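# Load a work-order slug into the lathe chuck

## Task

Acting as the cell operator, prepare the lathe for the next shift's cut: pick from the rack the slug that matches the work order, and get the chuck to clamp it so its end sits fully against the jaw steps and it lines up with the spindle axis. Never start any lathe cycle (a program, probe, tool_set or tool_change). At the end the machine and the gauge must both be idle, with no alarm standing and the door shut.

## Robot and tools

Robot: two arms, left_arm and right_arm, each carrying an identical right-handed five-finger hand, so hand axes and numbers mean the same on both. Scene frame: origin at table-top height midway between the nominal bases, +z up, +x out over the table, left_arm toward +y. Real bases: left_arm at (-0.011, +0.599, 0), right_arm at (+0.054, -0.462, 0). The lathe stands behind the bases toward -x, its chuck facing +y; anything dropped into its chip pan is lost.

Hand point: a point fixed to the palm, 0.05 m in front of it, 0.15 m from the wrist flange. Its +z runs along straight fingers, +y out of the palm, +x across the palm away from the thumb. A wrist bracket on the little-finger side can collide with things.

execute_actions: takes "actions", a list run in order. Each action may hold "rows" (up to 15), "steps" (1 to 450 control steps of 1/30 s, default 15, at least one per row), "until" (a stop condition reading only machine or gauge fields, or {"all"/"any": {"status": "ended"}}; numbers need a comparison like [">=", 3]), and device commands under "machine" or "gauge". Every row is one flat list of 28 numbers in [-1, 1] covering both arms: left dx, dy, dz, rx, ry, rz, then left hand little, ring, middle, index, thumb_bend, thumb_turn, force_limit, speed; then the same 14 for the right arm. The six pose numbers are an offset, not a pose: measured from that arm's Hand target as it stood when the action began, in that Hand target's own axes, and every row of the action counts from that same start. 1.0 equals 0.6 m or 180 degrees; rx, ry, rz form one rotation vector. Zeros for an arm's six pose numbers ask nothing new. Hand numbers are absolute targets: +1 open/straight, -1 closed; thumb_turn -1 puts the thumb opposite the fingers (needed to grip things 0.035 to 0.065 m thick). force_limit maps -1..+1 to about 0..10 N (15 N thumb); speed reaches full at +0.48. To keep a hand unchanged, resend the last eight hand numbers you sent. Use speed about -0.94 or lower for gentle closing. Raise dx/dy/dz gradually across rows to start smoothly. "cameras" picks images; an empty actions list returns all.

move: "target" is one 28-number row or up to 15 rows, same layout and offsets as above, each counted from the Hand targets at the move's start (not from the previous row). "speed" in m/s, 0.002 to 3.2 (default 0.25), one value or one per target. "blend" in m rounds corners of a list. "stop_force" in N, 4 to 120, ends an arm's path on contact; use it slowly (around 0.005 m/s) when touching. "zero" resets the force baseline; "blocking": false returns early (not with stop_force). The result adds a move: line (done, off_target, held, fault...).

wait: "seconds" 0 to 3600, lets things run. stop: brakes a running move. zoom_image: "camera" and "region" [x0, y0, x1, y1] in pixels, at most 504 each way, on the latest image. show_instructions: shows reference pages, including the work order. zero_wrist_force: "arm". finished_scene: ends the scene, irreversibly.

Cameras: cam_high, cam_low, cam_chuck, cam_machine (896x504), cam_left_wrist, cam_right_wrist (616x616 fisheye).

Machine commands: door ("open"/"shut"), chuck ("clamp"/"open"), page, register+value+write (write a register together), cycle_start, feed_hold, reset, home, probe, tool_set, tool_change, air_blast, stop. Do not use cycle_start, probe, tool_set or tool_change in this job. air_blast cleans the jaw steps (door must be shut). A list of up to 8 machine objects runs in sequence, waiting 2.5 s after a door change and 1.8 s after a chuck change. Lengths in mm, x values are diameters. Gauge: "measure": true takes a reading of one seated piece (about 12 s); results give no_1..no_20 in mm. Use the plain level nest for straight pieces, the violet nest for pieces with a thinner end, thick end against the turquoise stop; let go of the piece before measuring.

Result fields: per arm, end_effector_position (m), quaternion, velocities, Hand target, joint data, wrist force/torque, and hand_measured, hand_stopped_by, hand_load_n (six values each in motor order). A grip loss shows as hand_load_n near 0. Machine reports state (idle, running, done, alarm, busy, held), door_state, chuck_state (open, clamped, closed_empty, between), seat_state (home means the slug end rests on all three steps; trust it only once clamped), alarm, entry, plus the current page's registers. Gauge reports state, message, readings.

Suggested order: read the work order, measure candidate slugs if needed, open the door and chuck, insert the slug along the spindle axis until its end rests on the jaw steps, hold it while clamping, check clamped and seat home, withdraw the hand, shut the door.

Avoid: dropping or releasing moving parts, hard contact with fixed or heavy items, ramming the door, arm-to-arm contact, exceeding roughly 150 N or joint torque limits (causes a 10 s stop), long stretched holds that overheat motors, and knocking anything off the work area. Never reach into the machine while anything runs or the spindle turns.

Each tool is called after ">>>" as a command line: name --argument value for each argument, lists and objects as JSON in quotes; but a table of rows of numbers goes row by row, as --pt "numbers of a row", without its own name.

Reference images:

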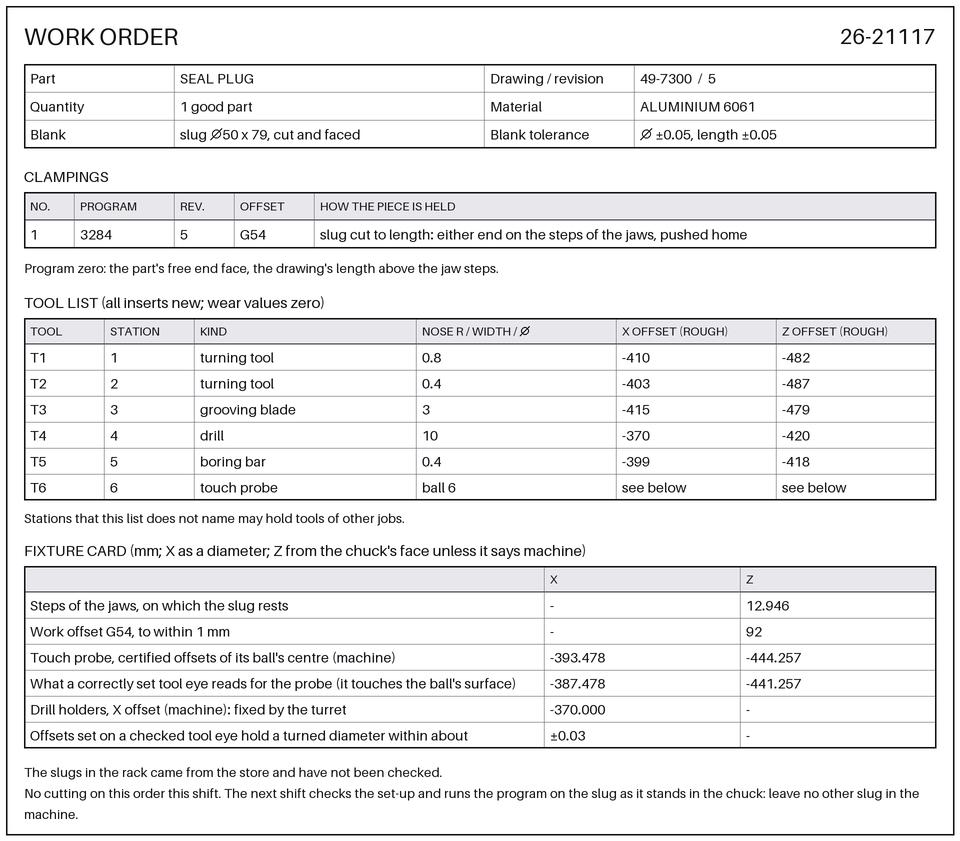

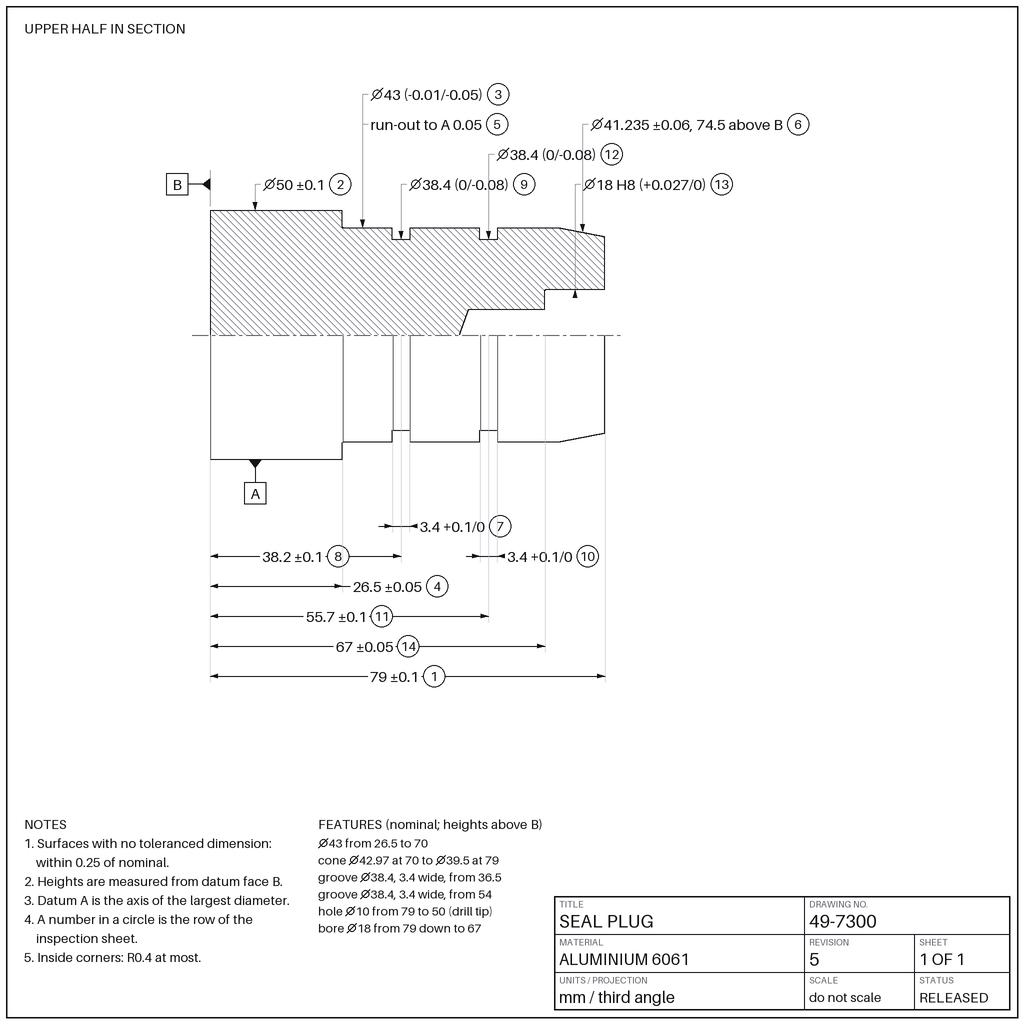

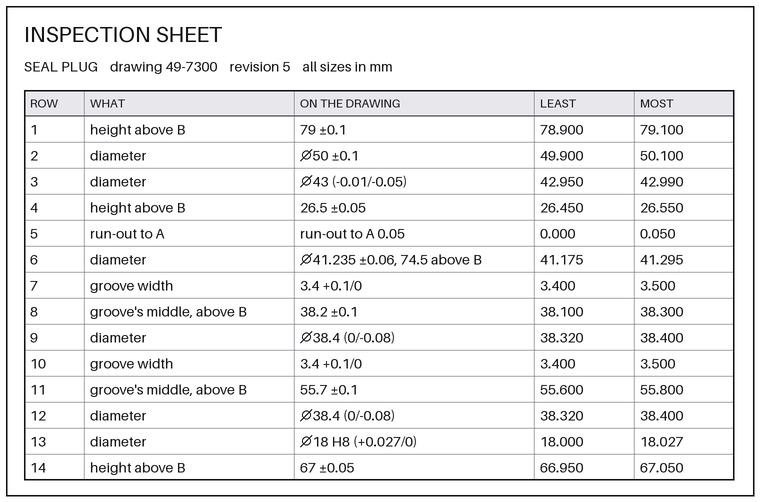

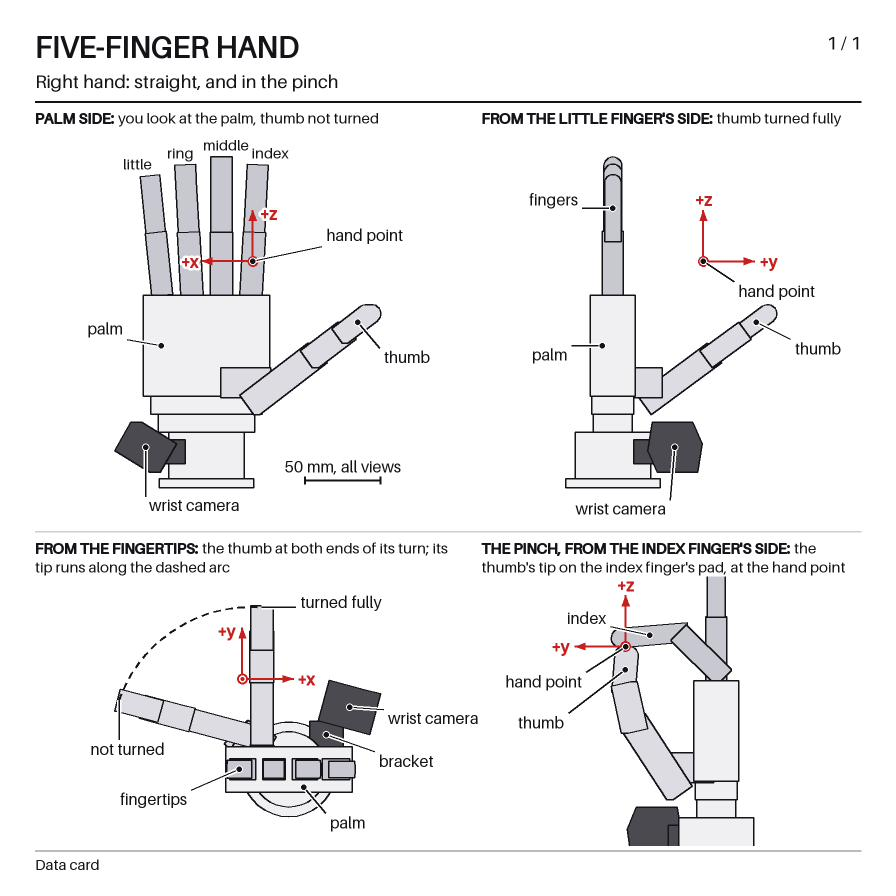

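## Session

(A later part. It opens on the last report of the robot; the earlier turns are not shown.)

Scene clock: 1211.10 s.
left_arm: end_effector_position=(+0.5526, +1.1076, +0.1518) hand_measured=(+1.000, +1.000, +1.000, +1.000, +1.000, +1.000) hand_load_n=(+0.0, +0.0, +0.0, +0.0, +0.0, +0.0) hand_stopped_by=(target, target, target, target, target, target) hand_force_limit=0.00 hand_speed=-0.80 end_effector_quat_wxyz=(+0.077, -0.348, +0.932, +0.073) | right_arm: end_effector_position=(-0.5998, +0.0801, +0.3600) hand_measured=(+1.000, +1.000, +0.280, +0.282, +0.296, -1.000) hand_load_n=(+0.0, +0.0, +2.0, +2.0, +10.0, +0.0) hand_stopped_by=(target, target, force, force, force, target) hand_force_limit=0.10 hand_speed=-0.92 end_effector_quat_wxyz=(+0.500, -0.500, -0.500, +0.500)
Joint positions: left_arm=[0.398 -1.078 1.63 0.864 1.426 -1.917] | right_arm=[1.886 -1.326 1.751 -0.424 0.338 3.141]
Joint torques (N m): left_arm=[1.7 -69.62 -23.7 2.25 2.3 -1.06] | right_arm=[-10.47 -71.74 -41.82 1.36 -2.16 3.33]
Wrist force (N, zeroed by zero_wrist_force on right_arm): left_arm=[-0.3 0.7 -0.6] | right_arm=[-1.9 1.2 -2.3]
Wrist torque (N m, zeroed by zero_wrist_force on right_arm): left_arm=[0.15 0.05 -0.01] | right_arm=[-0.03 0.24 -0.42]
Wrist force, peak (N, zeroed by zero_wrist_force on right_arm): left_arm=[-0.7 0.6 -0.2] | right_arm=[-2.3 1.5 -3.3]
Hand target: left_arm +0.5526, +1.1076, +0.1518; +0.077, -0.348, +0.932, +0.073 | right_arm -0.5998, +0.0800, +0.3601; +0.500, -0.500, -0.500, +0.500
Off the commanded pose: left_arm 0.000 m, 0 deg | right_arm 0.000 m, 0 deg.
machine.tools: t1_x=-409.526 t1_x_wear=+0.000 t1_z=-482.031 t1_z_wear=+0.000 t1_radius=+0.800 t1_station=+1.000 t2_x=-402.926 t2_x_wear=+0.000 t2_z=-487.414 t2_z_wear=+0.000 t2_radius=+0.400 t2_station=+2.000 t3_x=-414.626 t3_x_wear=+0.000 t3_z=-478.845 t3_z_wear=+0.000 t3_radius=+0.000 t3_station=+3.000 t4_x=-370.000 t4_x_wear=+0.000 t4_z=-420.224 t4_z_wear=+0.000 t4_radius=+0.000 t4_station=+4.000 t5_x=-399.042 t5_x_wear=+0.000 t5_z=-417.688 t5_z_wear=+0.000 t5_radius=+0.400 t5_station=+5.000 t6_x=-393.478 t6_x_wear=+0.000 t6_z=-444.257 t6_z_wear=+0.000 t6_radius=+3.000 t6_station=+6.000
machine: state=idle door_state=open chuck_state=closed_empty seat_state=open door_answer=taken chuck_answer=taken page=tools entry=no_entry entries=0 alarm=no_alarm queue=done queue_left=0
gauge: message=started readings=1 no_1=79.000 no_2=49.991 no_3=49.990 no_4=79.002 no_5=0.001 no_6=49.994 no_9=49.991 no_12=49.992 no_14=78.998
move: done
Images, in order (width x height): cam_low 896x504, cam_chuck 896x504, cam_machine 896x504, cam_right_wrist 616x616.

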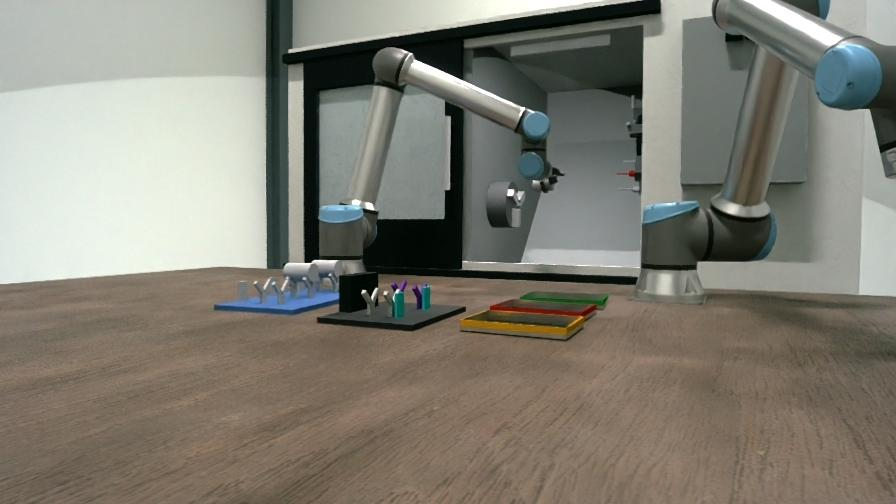

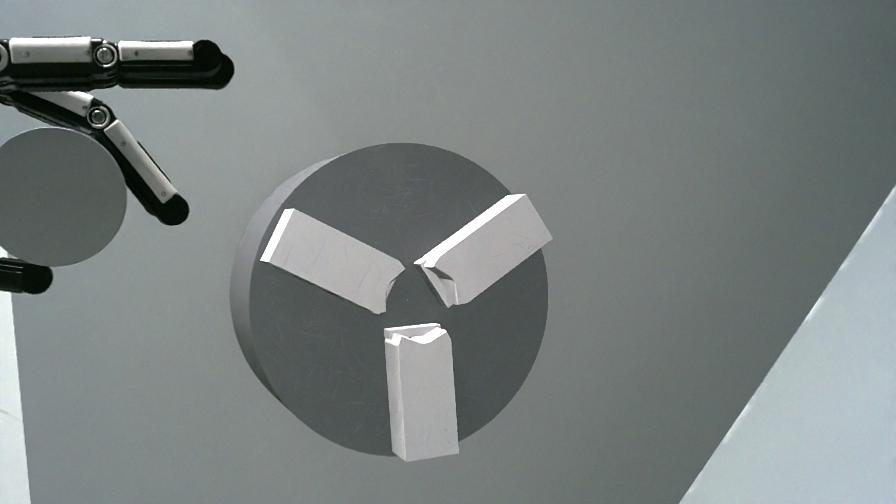

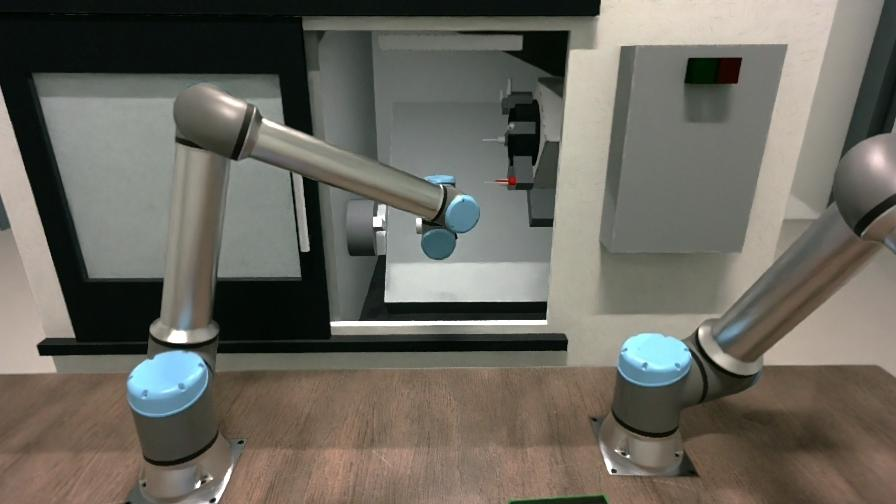

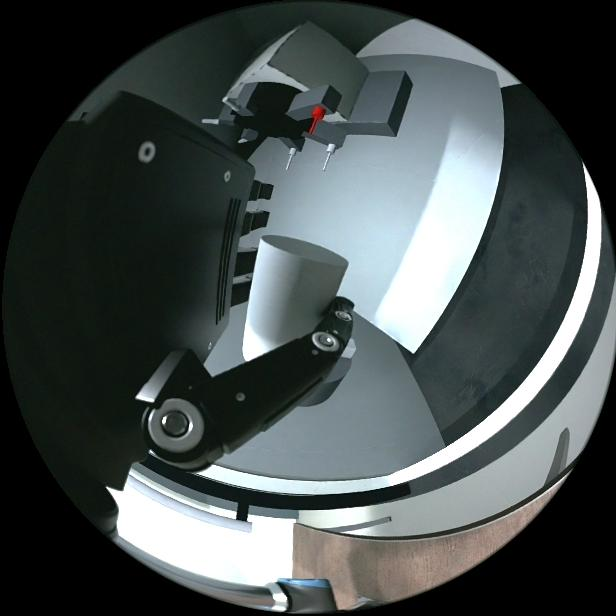

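>>> move --pt "0 0 0 0 0 0 1 1 1 1 1 1 0 -0.8 0 0.105 0.333 0 0 0 1 1 -0.35 -0.35 -0.35 -1 0.1 -0.92" --speed 0.06 --stop_force 25 --cameras '["cam_machine","cam_right_wrist","cam_low","cam_chuck"]'

>>> zoom_image --camera "cam_machine" --region '[330, 150, 480, 280]'

>>> zoom_image --camera "cam_low" --region '[460, 140, 600, 250]'

Scene clock: 1237.17 s.
left_arm: end_effector_position=(+0.5526, +1.1076, +0.1518) hand_measured=(+1.000, +1.000, +1.000, +1.000, +1.000, +1.000) hand_load_n=(+0.0, +0.0, +0.0, +0.0, -0.5, +0.0) hand_stopped_by=(target, target, target, target, target, target) hand_force_limit=0.00 hand_speed=-0.80 end_effector_quat_wxyz=(+0.077, -0.348, +0.932, +0.073) | right_arm: end_effector_position=(-0.7996, +0.0797, +0.2970) hand_measured=(+1.000, +1.000, +0.280, +0.282, +0.296, -1.000) hand_load_n=(+0.0, +0.0, +2.0, +2.0, +10.0, +0.0) hand_stopped_by=(target, target, force, force, force, target) hand_force_limit=0.10 hand_speed=-0.92 end_effector_quat_wxyz=(+0.500, -0.500, -0.500, +0.500)
Joint positions: left_arm=[0.398 -1.078 1.63 0.864 1.426 -1.917] | right_arm=[2.13 -1.086 1.531 -0.445 0.582 3.142]
Joint torques (N m): left_arm=[0.7 -67.62 -23.7 2.29 2.32 -1.28] | right_arm=[-10.69 -92.63 -30 -3.06 -2.33 -0.5]
Wrist force (N, zeroed by zero_wrist_force on right_arm): left_arm=[-0.5 0.8 -0.4] | right_arm=[-2.3 1.3 -2.4]
Wrist torque (N m, zeroed by zero_wrist_force on right_arm): left_arm=[0.16 0.07 -0.02] | right_arm=[0.00 0.30 -0.45]
Wrist force, peak (N, zeroed by zero_wrist_force on right_arm): left_arm=[-0.5 0.8 -0.4] | right_arm=[-2.2 1.2 -3.2]
Hand target: left_arm +0.5526, +1.1076, +0.1518; +0.077, -0.348, +0.932, +0.073 | right_arm -0.7996, +0.0798, +0.2970; +0.500, -0.500, -0.500, +0.500
Off the commanded pose: left_arm 0.000 m, 0 deg | right_arm 0.000 m, 0 deg.
machine.tools: t1_x=-409.526 t1_x_wear=+0.000 t1_z=-482.031 t1_z_wear=+0.000 t1_radius=+0.800 t1_station=+1.000 t2_x=-402.926 t2_x_wear=+0.000 t2_z=-487.414 t2_z_wear=+0.000 t2_radius=+0.400 t2_station=+2.000 t3_x=-414.626 t3_x_wear=+0.000 t3_z=-478.845 t3_z_wear=+0.000 t3_radius=+0.000 t3_station=+3.000 t4_x=-370.000 t4_x_wear=+0.000 t4_z=-420.224 t4_z_wear=+0.000 t4_radius=+0.000 t4_station=+4.000 t5_x=-399.042 t5_x_wear=+0.000 t5_z=-417.688 t5_z_wear=+0.000 t5_radius=+0.400 t5_station=+5.000 t6_x=-393.478 t6_x_wear=+0.000 t6_z=-444.257 t6_z_wear=+0.000 t6_radius=+3.000 t6_station=+6.000
machine: state=idle door_state=open chuck_state=closed_empty seat_state=open door_answer=taken chuck_answer=taken page=tools entry=no_entry entries=0 alarm=no_alarm queue=done queue_left=0
gauge: message=started readings=1 no_1=79.000 no_2=49.991 no_3=49.990 no_4=79.002 no_5=0.001 no_6=49.994 no_9=49.991 no_12=49.992 no_14=78.998
move: done
Images, in order (width x height): cam_low 896x504, cam_chuck 896x504, cam_machine 896x504, cam_right_wrist 616x616.

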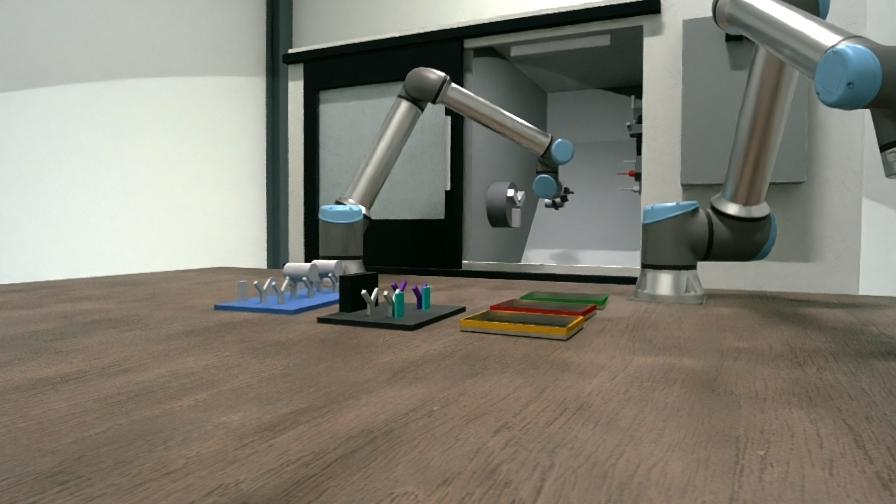

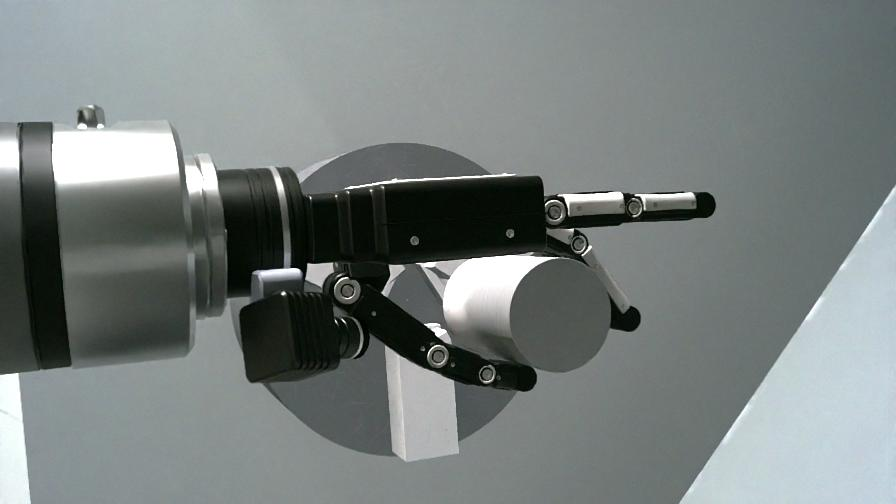

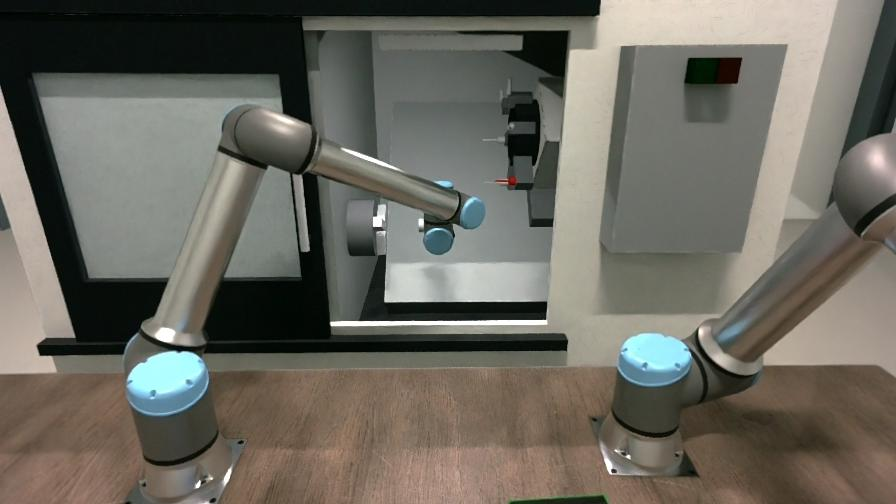

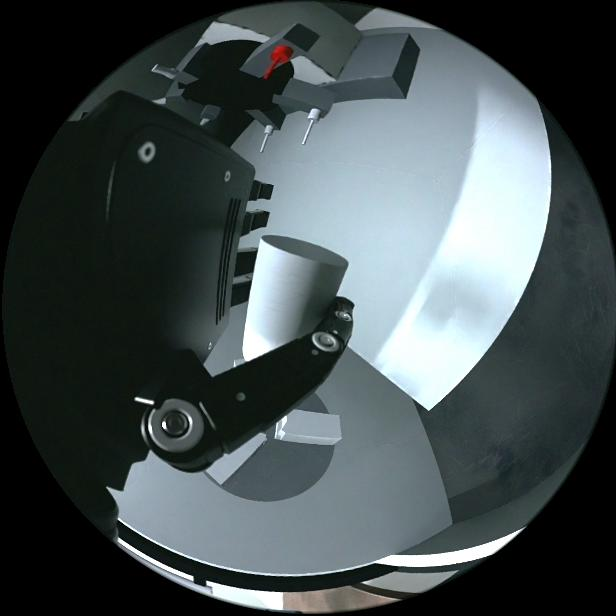

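Scaled by 3.360 from the camera's image (finer frame: 1280x720).

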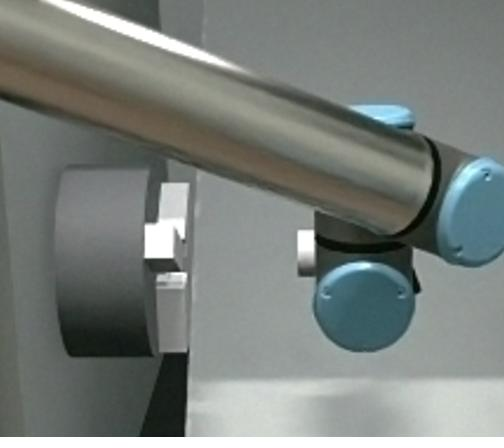

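Scaled by 3.600 from the camera's image (finer frame: 1280x720).

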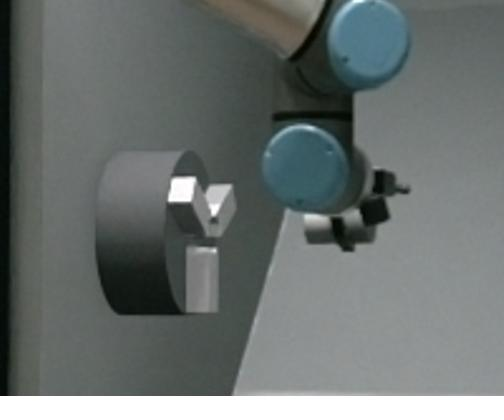

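>>> zoom_image --camera "cam_chuck" --region '[360, 130, 660, 470]'

Scaled by 1.482 from the camera's image (finer frame: 1280x720).

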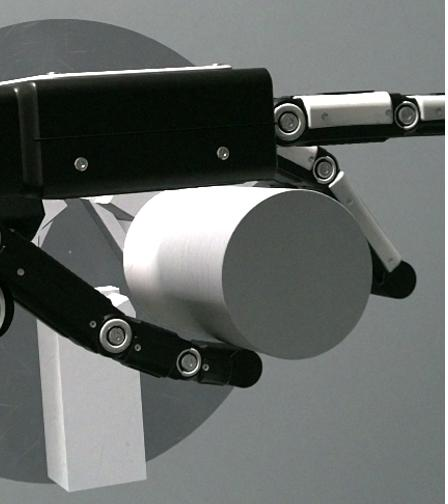

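>>> move --pt "0 0 0 0 0 0 1 1 1 1 1 1 0 -0.8 -0.0833 0 0 0 0 0 1 1 -0.35 -0.35 -0.35 -1 0.1 -0.92" --speed 0.05 --stop_force 15 --cameras '["cam_machine","cam_right_wrist","cam_low","cam_chuck"]'

>>> zoom_image --camera "cam_chuck" --region '[360, 130, 660, 470]'

>>> zoom_image --camera "cam_chuck" --region '[380, 190, 520, 350]'

Scene clock: 1269.80 s.
left_arm: end_effector_position=(+0.5526, +1.1076, +0.1518) hand_measured=(+1.000, +1.000, +1.000, +1.000, +1.000, +1.000) hand_load_n=(+0.0, +0.0, +0.0, +0.0, +0.0, +0.0) hand_stopped_by=(target, target, target, target, target, target) hand_force_limit=0.00 hand_speed=-0.80 end_effector_quat_wxyz=(+0.077, -0.348, +0.932, +0.073) | right_arm: end_effector_position=(-0.7996, +0.0298, +0.2970) hand_measured=(+1.000, +1.000, +0.280, +0.282, +0.296, -1.000) hand_load_n=(+0.0, +0.0, +2.0, +1.5, +10.5, +0.0) hand_stopped_by=(target, target, force, force, force, target) hand_force_limit=0.10 hand_speed=-0.92 end_effector_quat_wxyz=(+0.500, -0.500, -0.500, +0.500)
Joint positions: left_arm=[0.398 -1.078 1.63 0.864 1.426 -1.917] | right_arm=[2.166 -1.138 1.61 -0.472 0.618 3.142]
Joint torques (N m): left_arm=[1.97 -69.87 -23.82 2.31 2.38 -1.08] | right_arm=[-9.56 -63.21 -46.76 0.35 -2.28 3.33]
Wrist force (N, zeroed by zero_wrist_force on right_arm): left_arm=[-0.5 0.3 -0.5] | right_arm=[-2.3 1.3 -2.5]
Wrist torque (N m, zeroed by zero_wrist_force on right_arm): left_arm=[0.10 0.07 -0.03] | right_arm=[0.02 0.29 -0.45]
Wrist force, peak (N, zeroed by zero_wrist_force on right_arm): left_arm=[-0.8 0.6 -0.4] | right_arm=[-2.5 1.5 -2.8]
Hand target: left_arm +0.5526, +1.1076, +0.1518; +0.077, -0.348, +0.932, +0.073 | right_arm -0.7996, +0.0298, +0.2970; +0.500, -0.500, -0.500, +0.500
Off the commanded pose: left_arm 0.000 m, 0 deg | right_arm 0.000 m, 0 deg.
machine.tools: t1_x=-409.526 t1_x_wear=+0.000 t1_z=-482.031 t1_z_wear=+0.000 t1_radius=+0.800 t1_station=+1.000 t2_x=-402.926 t2_x_wear=+0.000 t2_z=-487.414 t2_z_wear=+0.000 t2_radius=+0.400 t2_station=+2.000 t3_x=-414.626 t3_x_wear=+0.000 t3_z=-478.845 t3_z_wear=+0.000 t3_radius=+0.000 t3_station=+3.000 t4_x=-370.000 t4_x_wear=+0.000 t4_z=-420.224 t4_z_wear=+0.000 t4_radius=+0.000 t4_station=+4.000 t5_x=-399.042 t5_x_wear=+0.000 t5_z=-417.688 t5_z_wear=+0.000 t5_radius=+0.400 t5_station=+5.000 t6_x=-393.478 t6_x_wear=+0.000 t6_z=-444.257 t6_z_wear=+0.000 t6_radius=+3.000 t6_station=+6.000
machine: state=idle door_state=open chuck_state=closed_empty seat_state=open door_answer=taken chuck_answer=taken page=tools entry=no_entry entries=0 alarm=no_alarm queue=done queue_left=0
gauge: message=started readings=1 no_1=79.000 no_2=49.991 no_3=49.990 no_4=79.002 no_5=0.001 no_6=49.994 no_9=49.991 no_12=49.992 no_14=78.998
move: done
Images, in order (width x height): cam_low 896x504, cam_chuck 896x504, cam_machine 896x504, cam_right_wrist 616x616.

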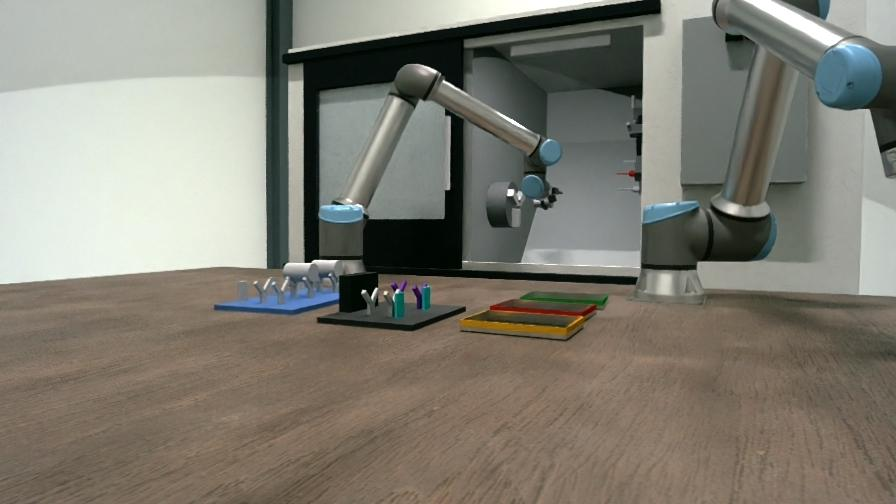

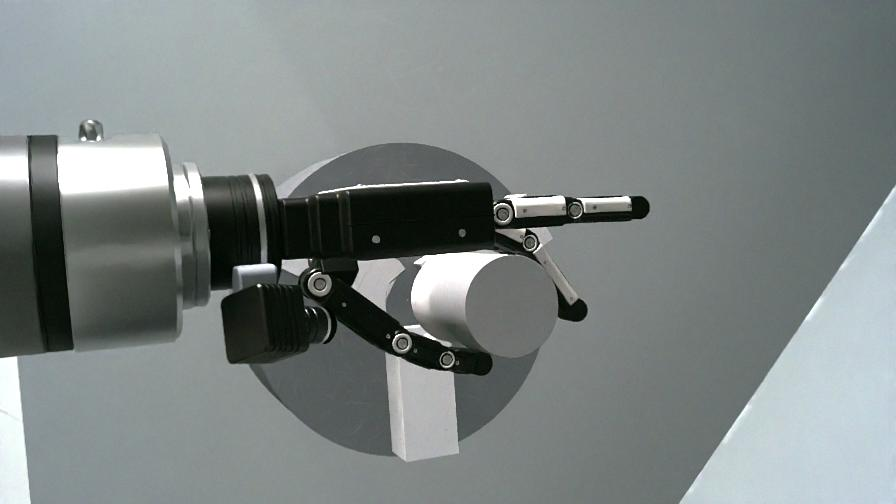

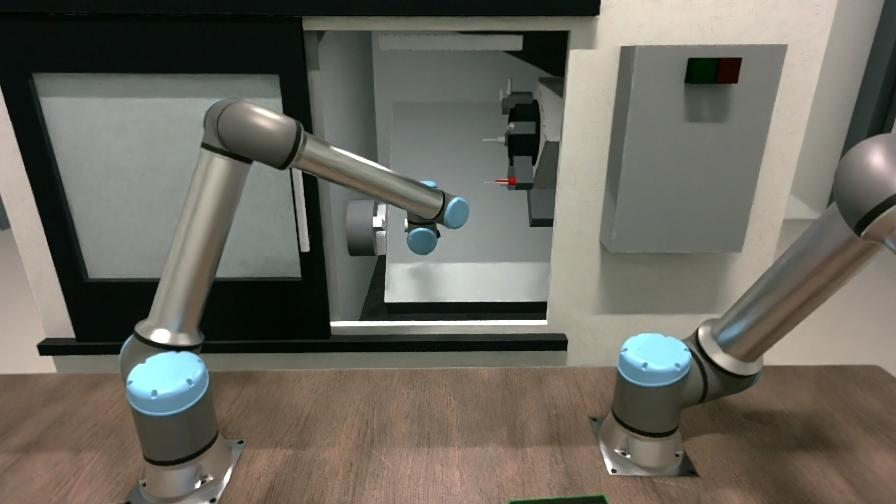

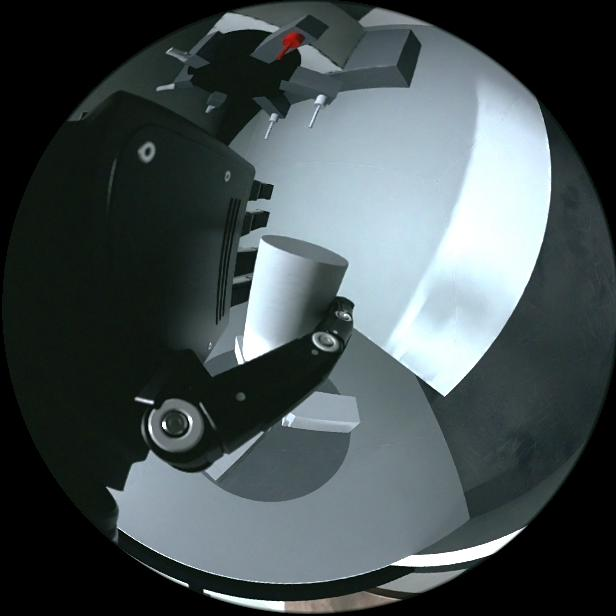

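Scaled by 1.482 from the camera's image (finer frame: 1280x720).

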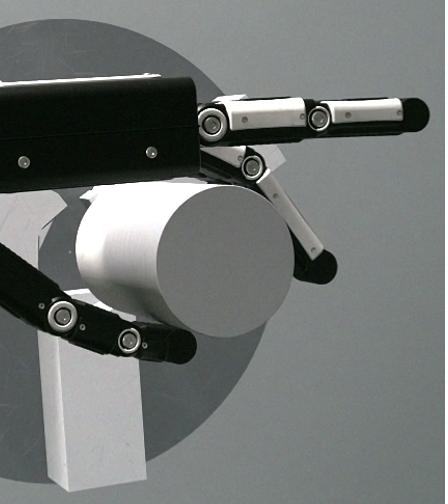

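Scaled by 3.150 from the camera's image (finer frame: 1280x720).

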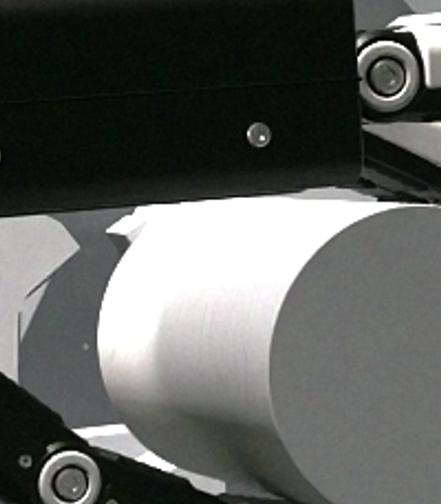

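>>> move --pt "0 0 0 0 0 0 1 1 1 1 1 1 0 -0.8 -0.0747 0.0133 0.0017 0 0 0 1 1 -0.35 -0.35 -0.35 -1 0.1 -0.92" --speed 0.04 --stop_force 15

>>> execute_actions --actions '[{"machine":{"chuck":"open","page":"position"},"steps":90,"until":{"all":{"status":"ended"}}}]' --cameras '["cam_machine","cam_right_wrist","cam_low","cam_chuck"]'

>>> zoom_image --camera "cam_chuck" --region '[340, 180, 560, 380]'

>>> zoom_image --camera "cam_machine" --region '[340, 180, 460, 270]'

>>> zoom_image --camera "cam_right_wrist" --region '[180, 220, 400, 520]'

Scene clock: 1320.40 s.
left_arm: end_effector_position=(+0.5526, +1.1076, +0.1518) hand_measured=(+1.000, +1.000, +1.000, +1.000, +1.000, +1.000) hand_load_n=(+0.0, +0.0, +0.0, +0.0, +0.0, +0.0) hand_stopped_by=(target, target, target, target, target, target) hand_force_limit=0.00 hand_speed=-0.80 end_effector_quat_wxyz=(+0.077, -0.348, +0.932, +0.073) | right_arm: end_effector_position=(-0.8005, -0.0150, +0.2891) hand_measured=(+1.000, +1.000, +0.280, +0.282, +0.296, -1.000) hand_load_n=(+0.0, +0.0, +2.0, +2.0, +10.0, +0.0) hand_stopped_by=(target, target, force, force, force, target) hand_force_limit=0.10 hand_speed=-0.92 end_effector_quat_wxyz=(+0.500, -0.500, -0.500, +0.500)
Joint positions: left_arm=[0.398 -1.078 1.63 0.864 1.426 -1.917] | right_arm=[2.203 -1.174 1.679 -0.505 0.655 3.142]
Joint torques (N m): left_arm=[1.58 -68.07 -23.55 2.33 2.31 -0.97] | right_arm=[-9.15 -60.57 -46.13 0.5 -2.22 -0.91]
Wrist force (N, zeroed by zero_wrist_force on right_arm): left_arm=[0.0 0.5 0.0] | right_arm=[-2.2 1.4 -2.2]
Wrist torque (N m, zeroed by zero_wrist_force on right_arm): left_arm=[0.09 -0.02 0.01] | right_arm=[0.01 0.27 -0.45]
Wrist force, peak (N, zeroed by zero_wrist_force on right_arm): left_arm=[-0.8 0.8 -0.4] | right_arm=[-2.1 1.5 -2.9]
Hand target: left_arm +0.5526, +1.1076, +0.1518; +0.077, -0.348, +0.932, +0.073 | right_arm -0.8005, -0.0150, +0.2891; +0.500, -0.500, -0.500, +0.500
Off the commanded pose: left_arm 0.000 m, 0 deg | right_arm 0.000 m, 0 deg.
machine.tools: t1_x=-409.526 t1_x_wear=+0.000 t1_z=-482.031 t1_z_wear=+0.000 t1_radius=+0.800 t1_station=+1.000 t2_x=-402.926 t2_x_wear=+0.000 t2_z=-487.414 t2_z_wear=+0.000 t2_radius=+0.400 t2_station=+2.000 t3_x=-414.626 t3_x_wear=+0.000 t3_z=-478.845 t3_z_wear=+0.000 t3_radius=+0.000 t3_station=+3.000 t4_x=-370.000 t4_x_wear=+0.000 t4_z=-420.224 t4_z_wear=+0.000 t4_radius=+0.000 t4_station=+4.000 t5_x=-399.042 t5_x_wear=+0.000 t5_z=-417.688 t5_z_wear=+0.000 t5_radius=+0.400 t5_station=+5.000 t6_x=-393.478 t6_x_wear=+0.000 t6_z=-444.257 t6_z_wear=+0.000 t6_radius=+3.000 t6_station=+6.000
machine: state=idle door_state=open chuck_state=closed_empty seat_state=open door_answer=taken chuck_answer=taken page=tools entry=no_entry entries=0 alarm=no_alarm queue=done queue_left=0
gauge: message=started readings=1 no_1=79.000 no_2=49.991 no_3=49.990 no_4=79.002 no_5=0.001 no_6=49.994 no_9=49.991 no_12=49.992 no_14=78.998
move: done

Scene clock: 1322.47 s.
left_arm: end_effector_position=(+0.5526, +1.1076, +0.1518) hand_measured=(+1.000, +1.000, +1.000, +1.000, +1.000, +1.000) hand_load_n=(+0.0, +0.0, +0.0, +0.0, +0.0, +0.0) hand_stopped_by=(target, target, target, target, target, target) hand_force_limit=0.00 hand_speed=-0.80 end_effector_quat_wxyz=(+0.077, -0.348, +0.932, +0.073) | right_arm: end_effector_position=(-0.8005, -0.0150, +0.2891) hand_measured=(+1.000, +1.000, +0.280, +0.282, +0.296, -1.000) hand_load_n=(+0.0, +0.0, +2.0, +2.0, +10.0, +0.0) hand_stopped_by=(target, target, force, force, force, target) hand_force_limit=0.10 hand_speed=-0.92 end_effector_quat_wxyz=(+0.500, -0.500, -0.500, +0.500)
Joint positions: left_arm=[0.398 -1.078 1.63 0.864 1.426 -1.917] | right_arm=[2.203 -1.174 1.679 -0.505 0.655 3.142]
Joint torques (N m): left_arm=[2.08 -67.87 -23.68 2.29 2.3 -1.03] | right_arm=[-11.09 -61.29 -46.22 0.33 -2.24 1.32]
Wrist force (N, zeroed by zero_wrist_force on right_arm): left_arm=[-0.5 0.5 -0.5] | right_arm=[-2.0 1.4 -2.3]
Wrist torque (N m, zeroed by zero_wrist_force on right_arm): left_arm=[0.12 0.08 -0.03] | right_arm=[0.01 0.25 -0.45]
Wrist force, peak (N, zeroed by zero_wrist_force on right_arm): left_arm=[-0.6 0.7 -0.5] | right_arm=[-2.1 1.4 -2.6]
Hand target: left_arm +0.5526, +1.1076, +0.1518; +0.077, -0.348, +0.932, +0.073 | right_arm -0.8005, -0.0150, +0.2891; +0.500, -0.500, -0.500, +0.500
Off the commanded pose: left_arm 0.000 m, 0 deg | right_arm 0.000 m, 0 deg.
machine.position: pos_x=+0.000 pos_z=+0.000
machine: state=idle door_state=open chuck_state=open seat_state=open door_answer=taken chuck_answer=taken page=position entry=no_entry entries=0 alarm=no_alarm queue=done queue_left=0
gauge: message=started readings=1 no_1=79.000 no_2=49.991 no_3=49.990 no_4=79.002 no_5=0.001 no_6=49.994 no_9=49.991 no_12=49.992 no_14=78.998
Images, in order (width x height): cam_low 896x504, cam_chuck 896x504, cam_machine 896x504, cam_right_wrist 616x616.

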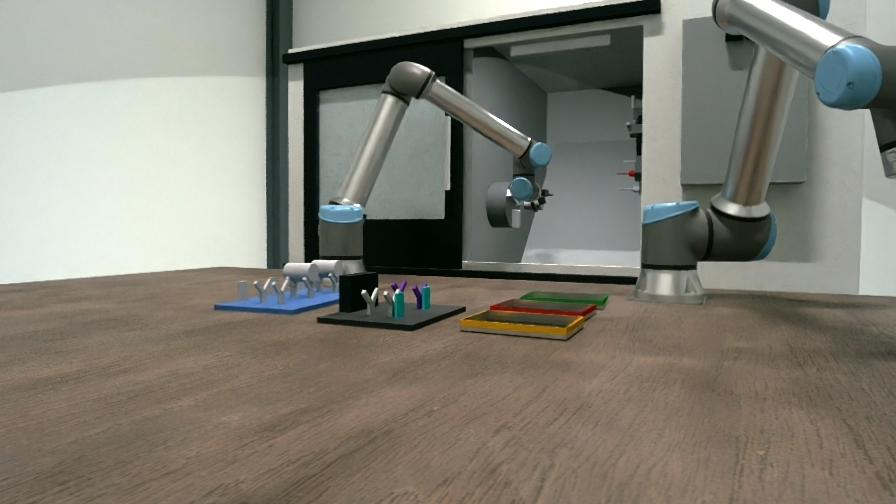

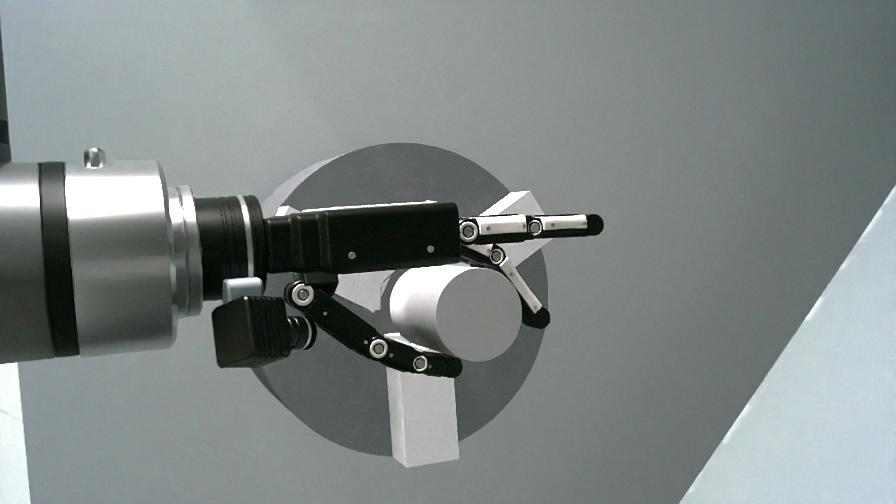

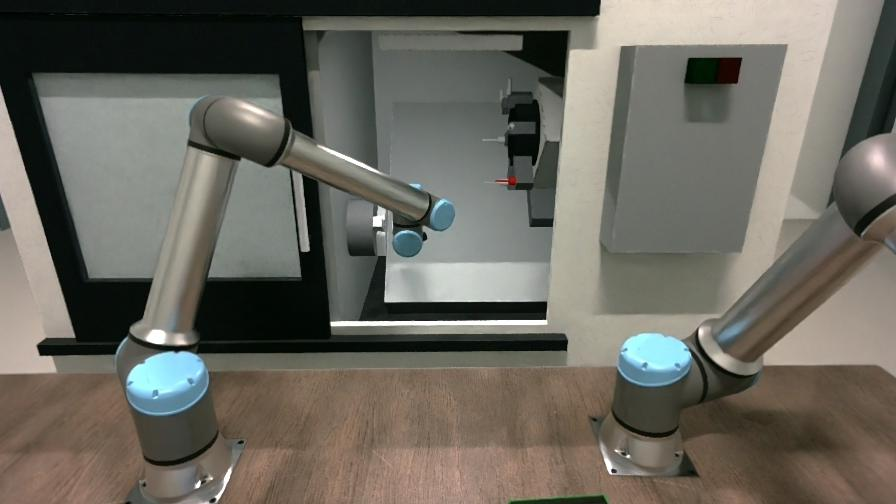

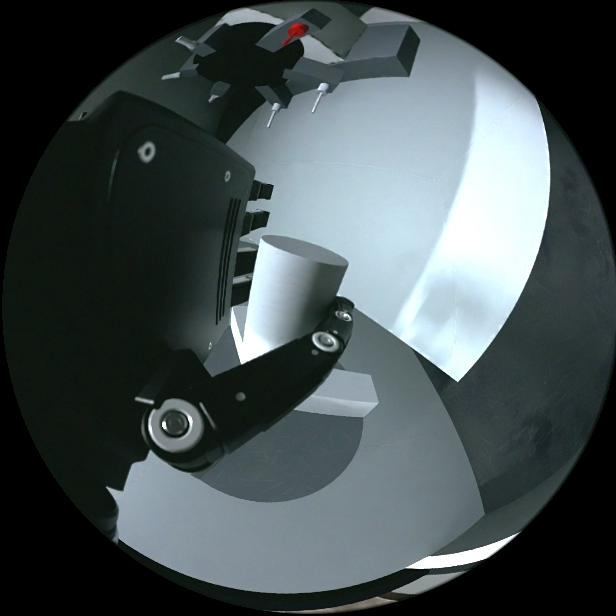

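Scaled by 2.291 from the camera's image (finer frame: 1280x720).

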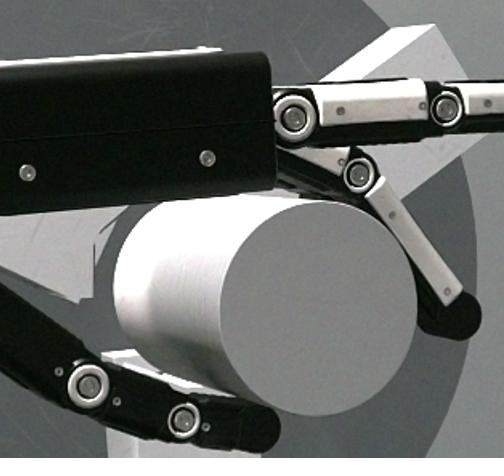

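Scaled by 4.200 from the camera's image (finer frame: 1280x720).

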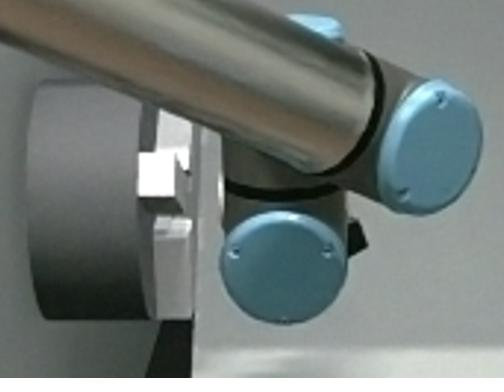

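Scaled by 1.680 from the camera's image (finer frame: 880x880).

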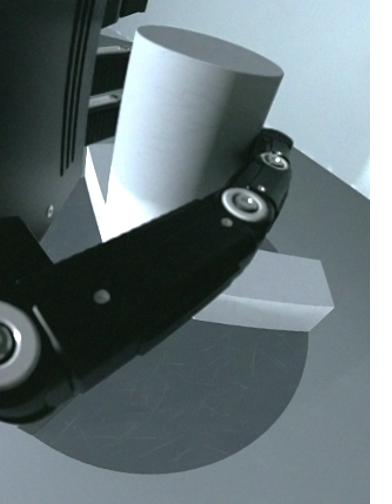

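>>> execute_actions --actions '[]' --cameras '["cam_chuck"]'

>>> zoom_image --camera "cam_chuck" --region '[340, 180, 560, 380]'

Scene clock: 1347.77 s.
left_arm: end_effector_position=(+0.5526, +1.1076, +0.1518) hand_measured=(+1.000, +1.000, +1.000, +1.000, +1.000, +1.000) hand_load_n=(+0.0, +0.0, +0.0, +0.0, +0.0, +0.0) hand_stopped_by=(target, target, target, target, target, target) hand_force_limit=0.00 hand_speed=-0.80 end_effector_quat_wxyz=(+0.077, -0.348, +0.932, +0.073) | right_arm: end_effector_position=(-0.8005, -0.0150, +0.2891) hand_measured=(+1.000, +1.000, +0.280, +0.282, +0.296, -1.000) hand_load_n=(-0.5, +0.0, +2.0, +2.0, +10.0, +0.0) hand_stopped_by=(target, target, force, force, force, target) hand_force_limit=0.10 hand_speed=-0.92 end_effector_quat_wxyz=(+0.500, -0.500, -0.500, +0.500)
Joint positions: left_arm=[0.398 -1.078 1.63 0.864 1.426 -1.917] | right_arm=[2.203 -1.174 1.679 -0.505 0.655 3.142]
Joint velocities: within noise
Joint torques (N m): left_arm=[1.36 -67.73 -23.74 2.26 2.28 -0.92] | right_arm=[-8.01 -61.76 -45.45 0.35 -1.52 3.07]
Wrist force (N, zeroed by zero_wrist_force on right_arm): left_arm=[-0.4 0.6 -0.3] | right_arm=[-2.1 1.3 -2.3]
Wrist torque (N m, zeroed by zero_wrist_force on right_arm): left_arm=[0.12 0.05 -0.02] | right_arm=[0.01 0.26 -0.46]
Wrist force, peak (N, zeroed by zero_wrist_force on right_arm): left_arm=[-0.4 0.9 -0.2] | right_arm=[-2.3 1.4 -2.6]
Hand target: left_arm +0.5526, +1.1076, +0.1518; +0.077, -0.348, +0.932, +0.073 | right_arm -0.8005, -0.0150, +0.2891; +0.500, -0.500, -0.500, +0.500
Off the commanded pose: left_arm 0.000 m, 0 deg | right_arm 0.000 m, 0 deg.
machine.position: pos_x=+0.000 pos_z=+0.000
machine: state=idle door_state=open chuck_state=open seat_state=open door_answer=taken chuck_answer=taken page=position entry=no_entry entries=0 alarm=no_alarm queue=done queue_left=0
gauge: message=started readings=1 no_1=79.000 no_2=49.991 no_3=49.990 no_4=79.002 no_5=0.001 no_6=49.994 no_9=49.991 no_12=49.992 no_14=78.998
Images, in order (width x height): cam_chuck 896x504.

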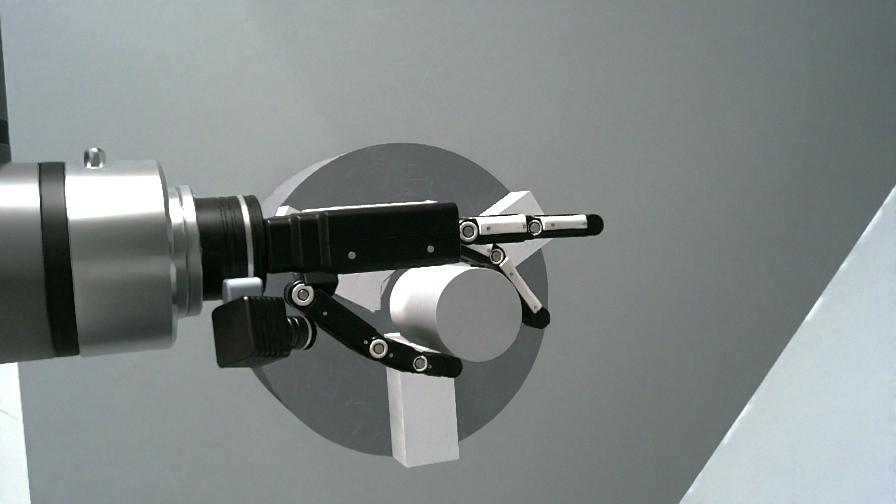

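Scaled by 2.291 from the camera's image (finer frame: 1280x720).

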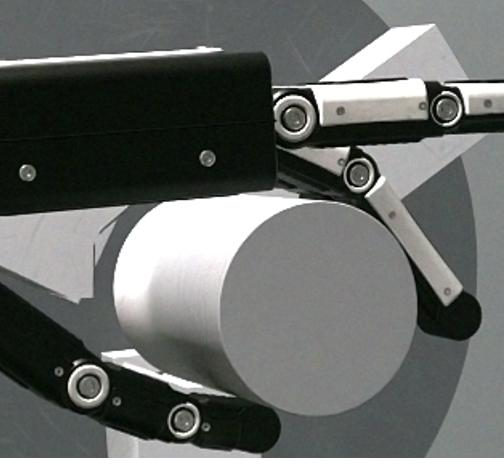

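>>> zoom_image --camera "cam_chuck" --region '[370, 320, 490, 480]'

>>> zoom_image --camera "cam_chuck" --region '[240, 130, 560, 470]'

Scaled by 3.150 from the camera's image (finer frame: 1280x720).

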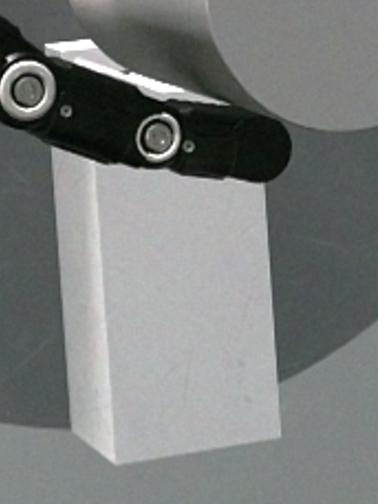

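Scaled by 1.482 from the camera's image (finer frame: 1280x720).

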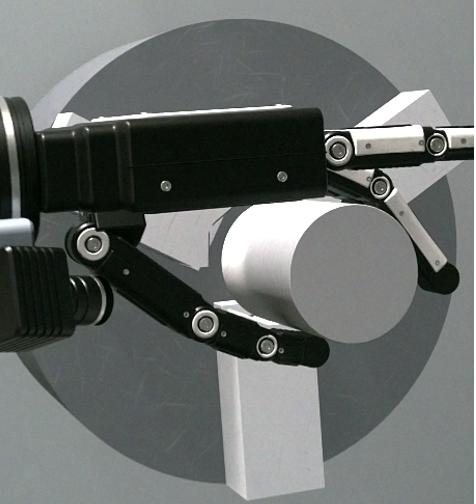

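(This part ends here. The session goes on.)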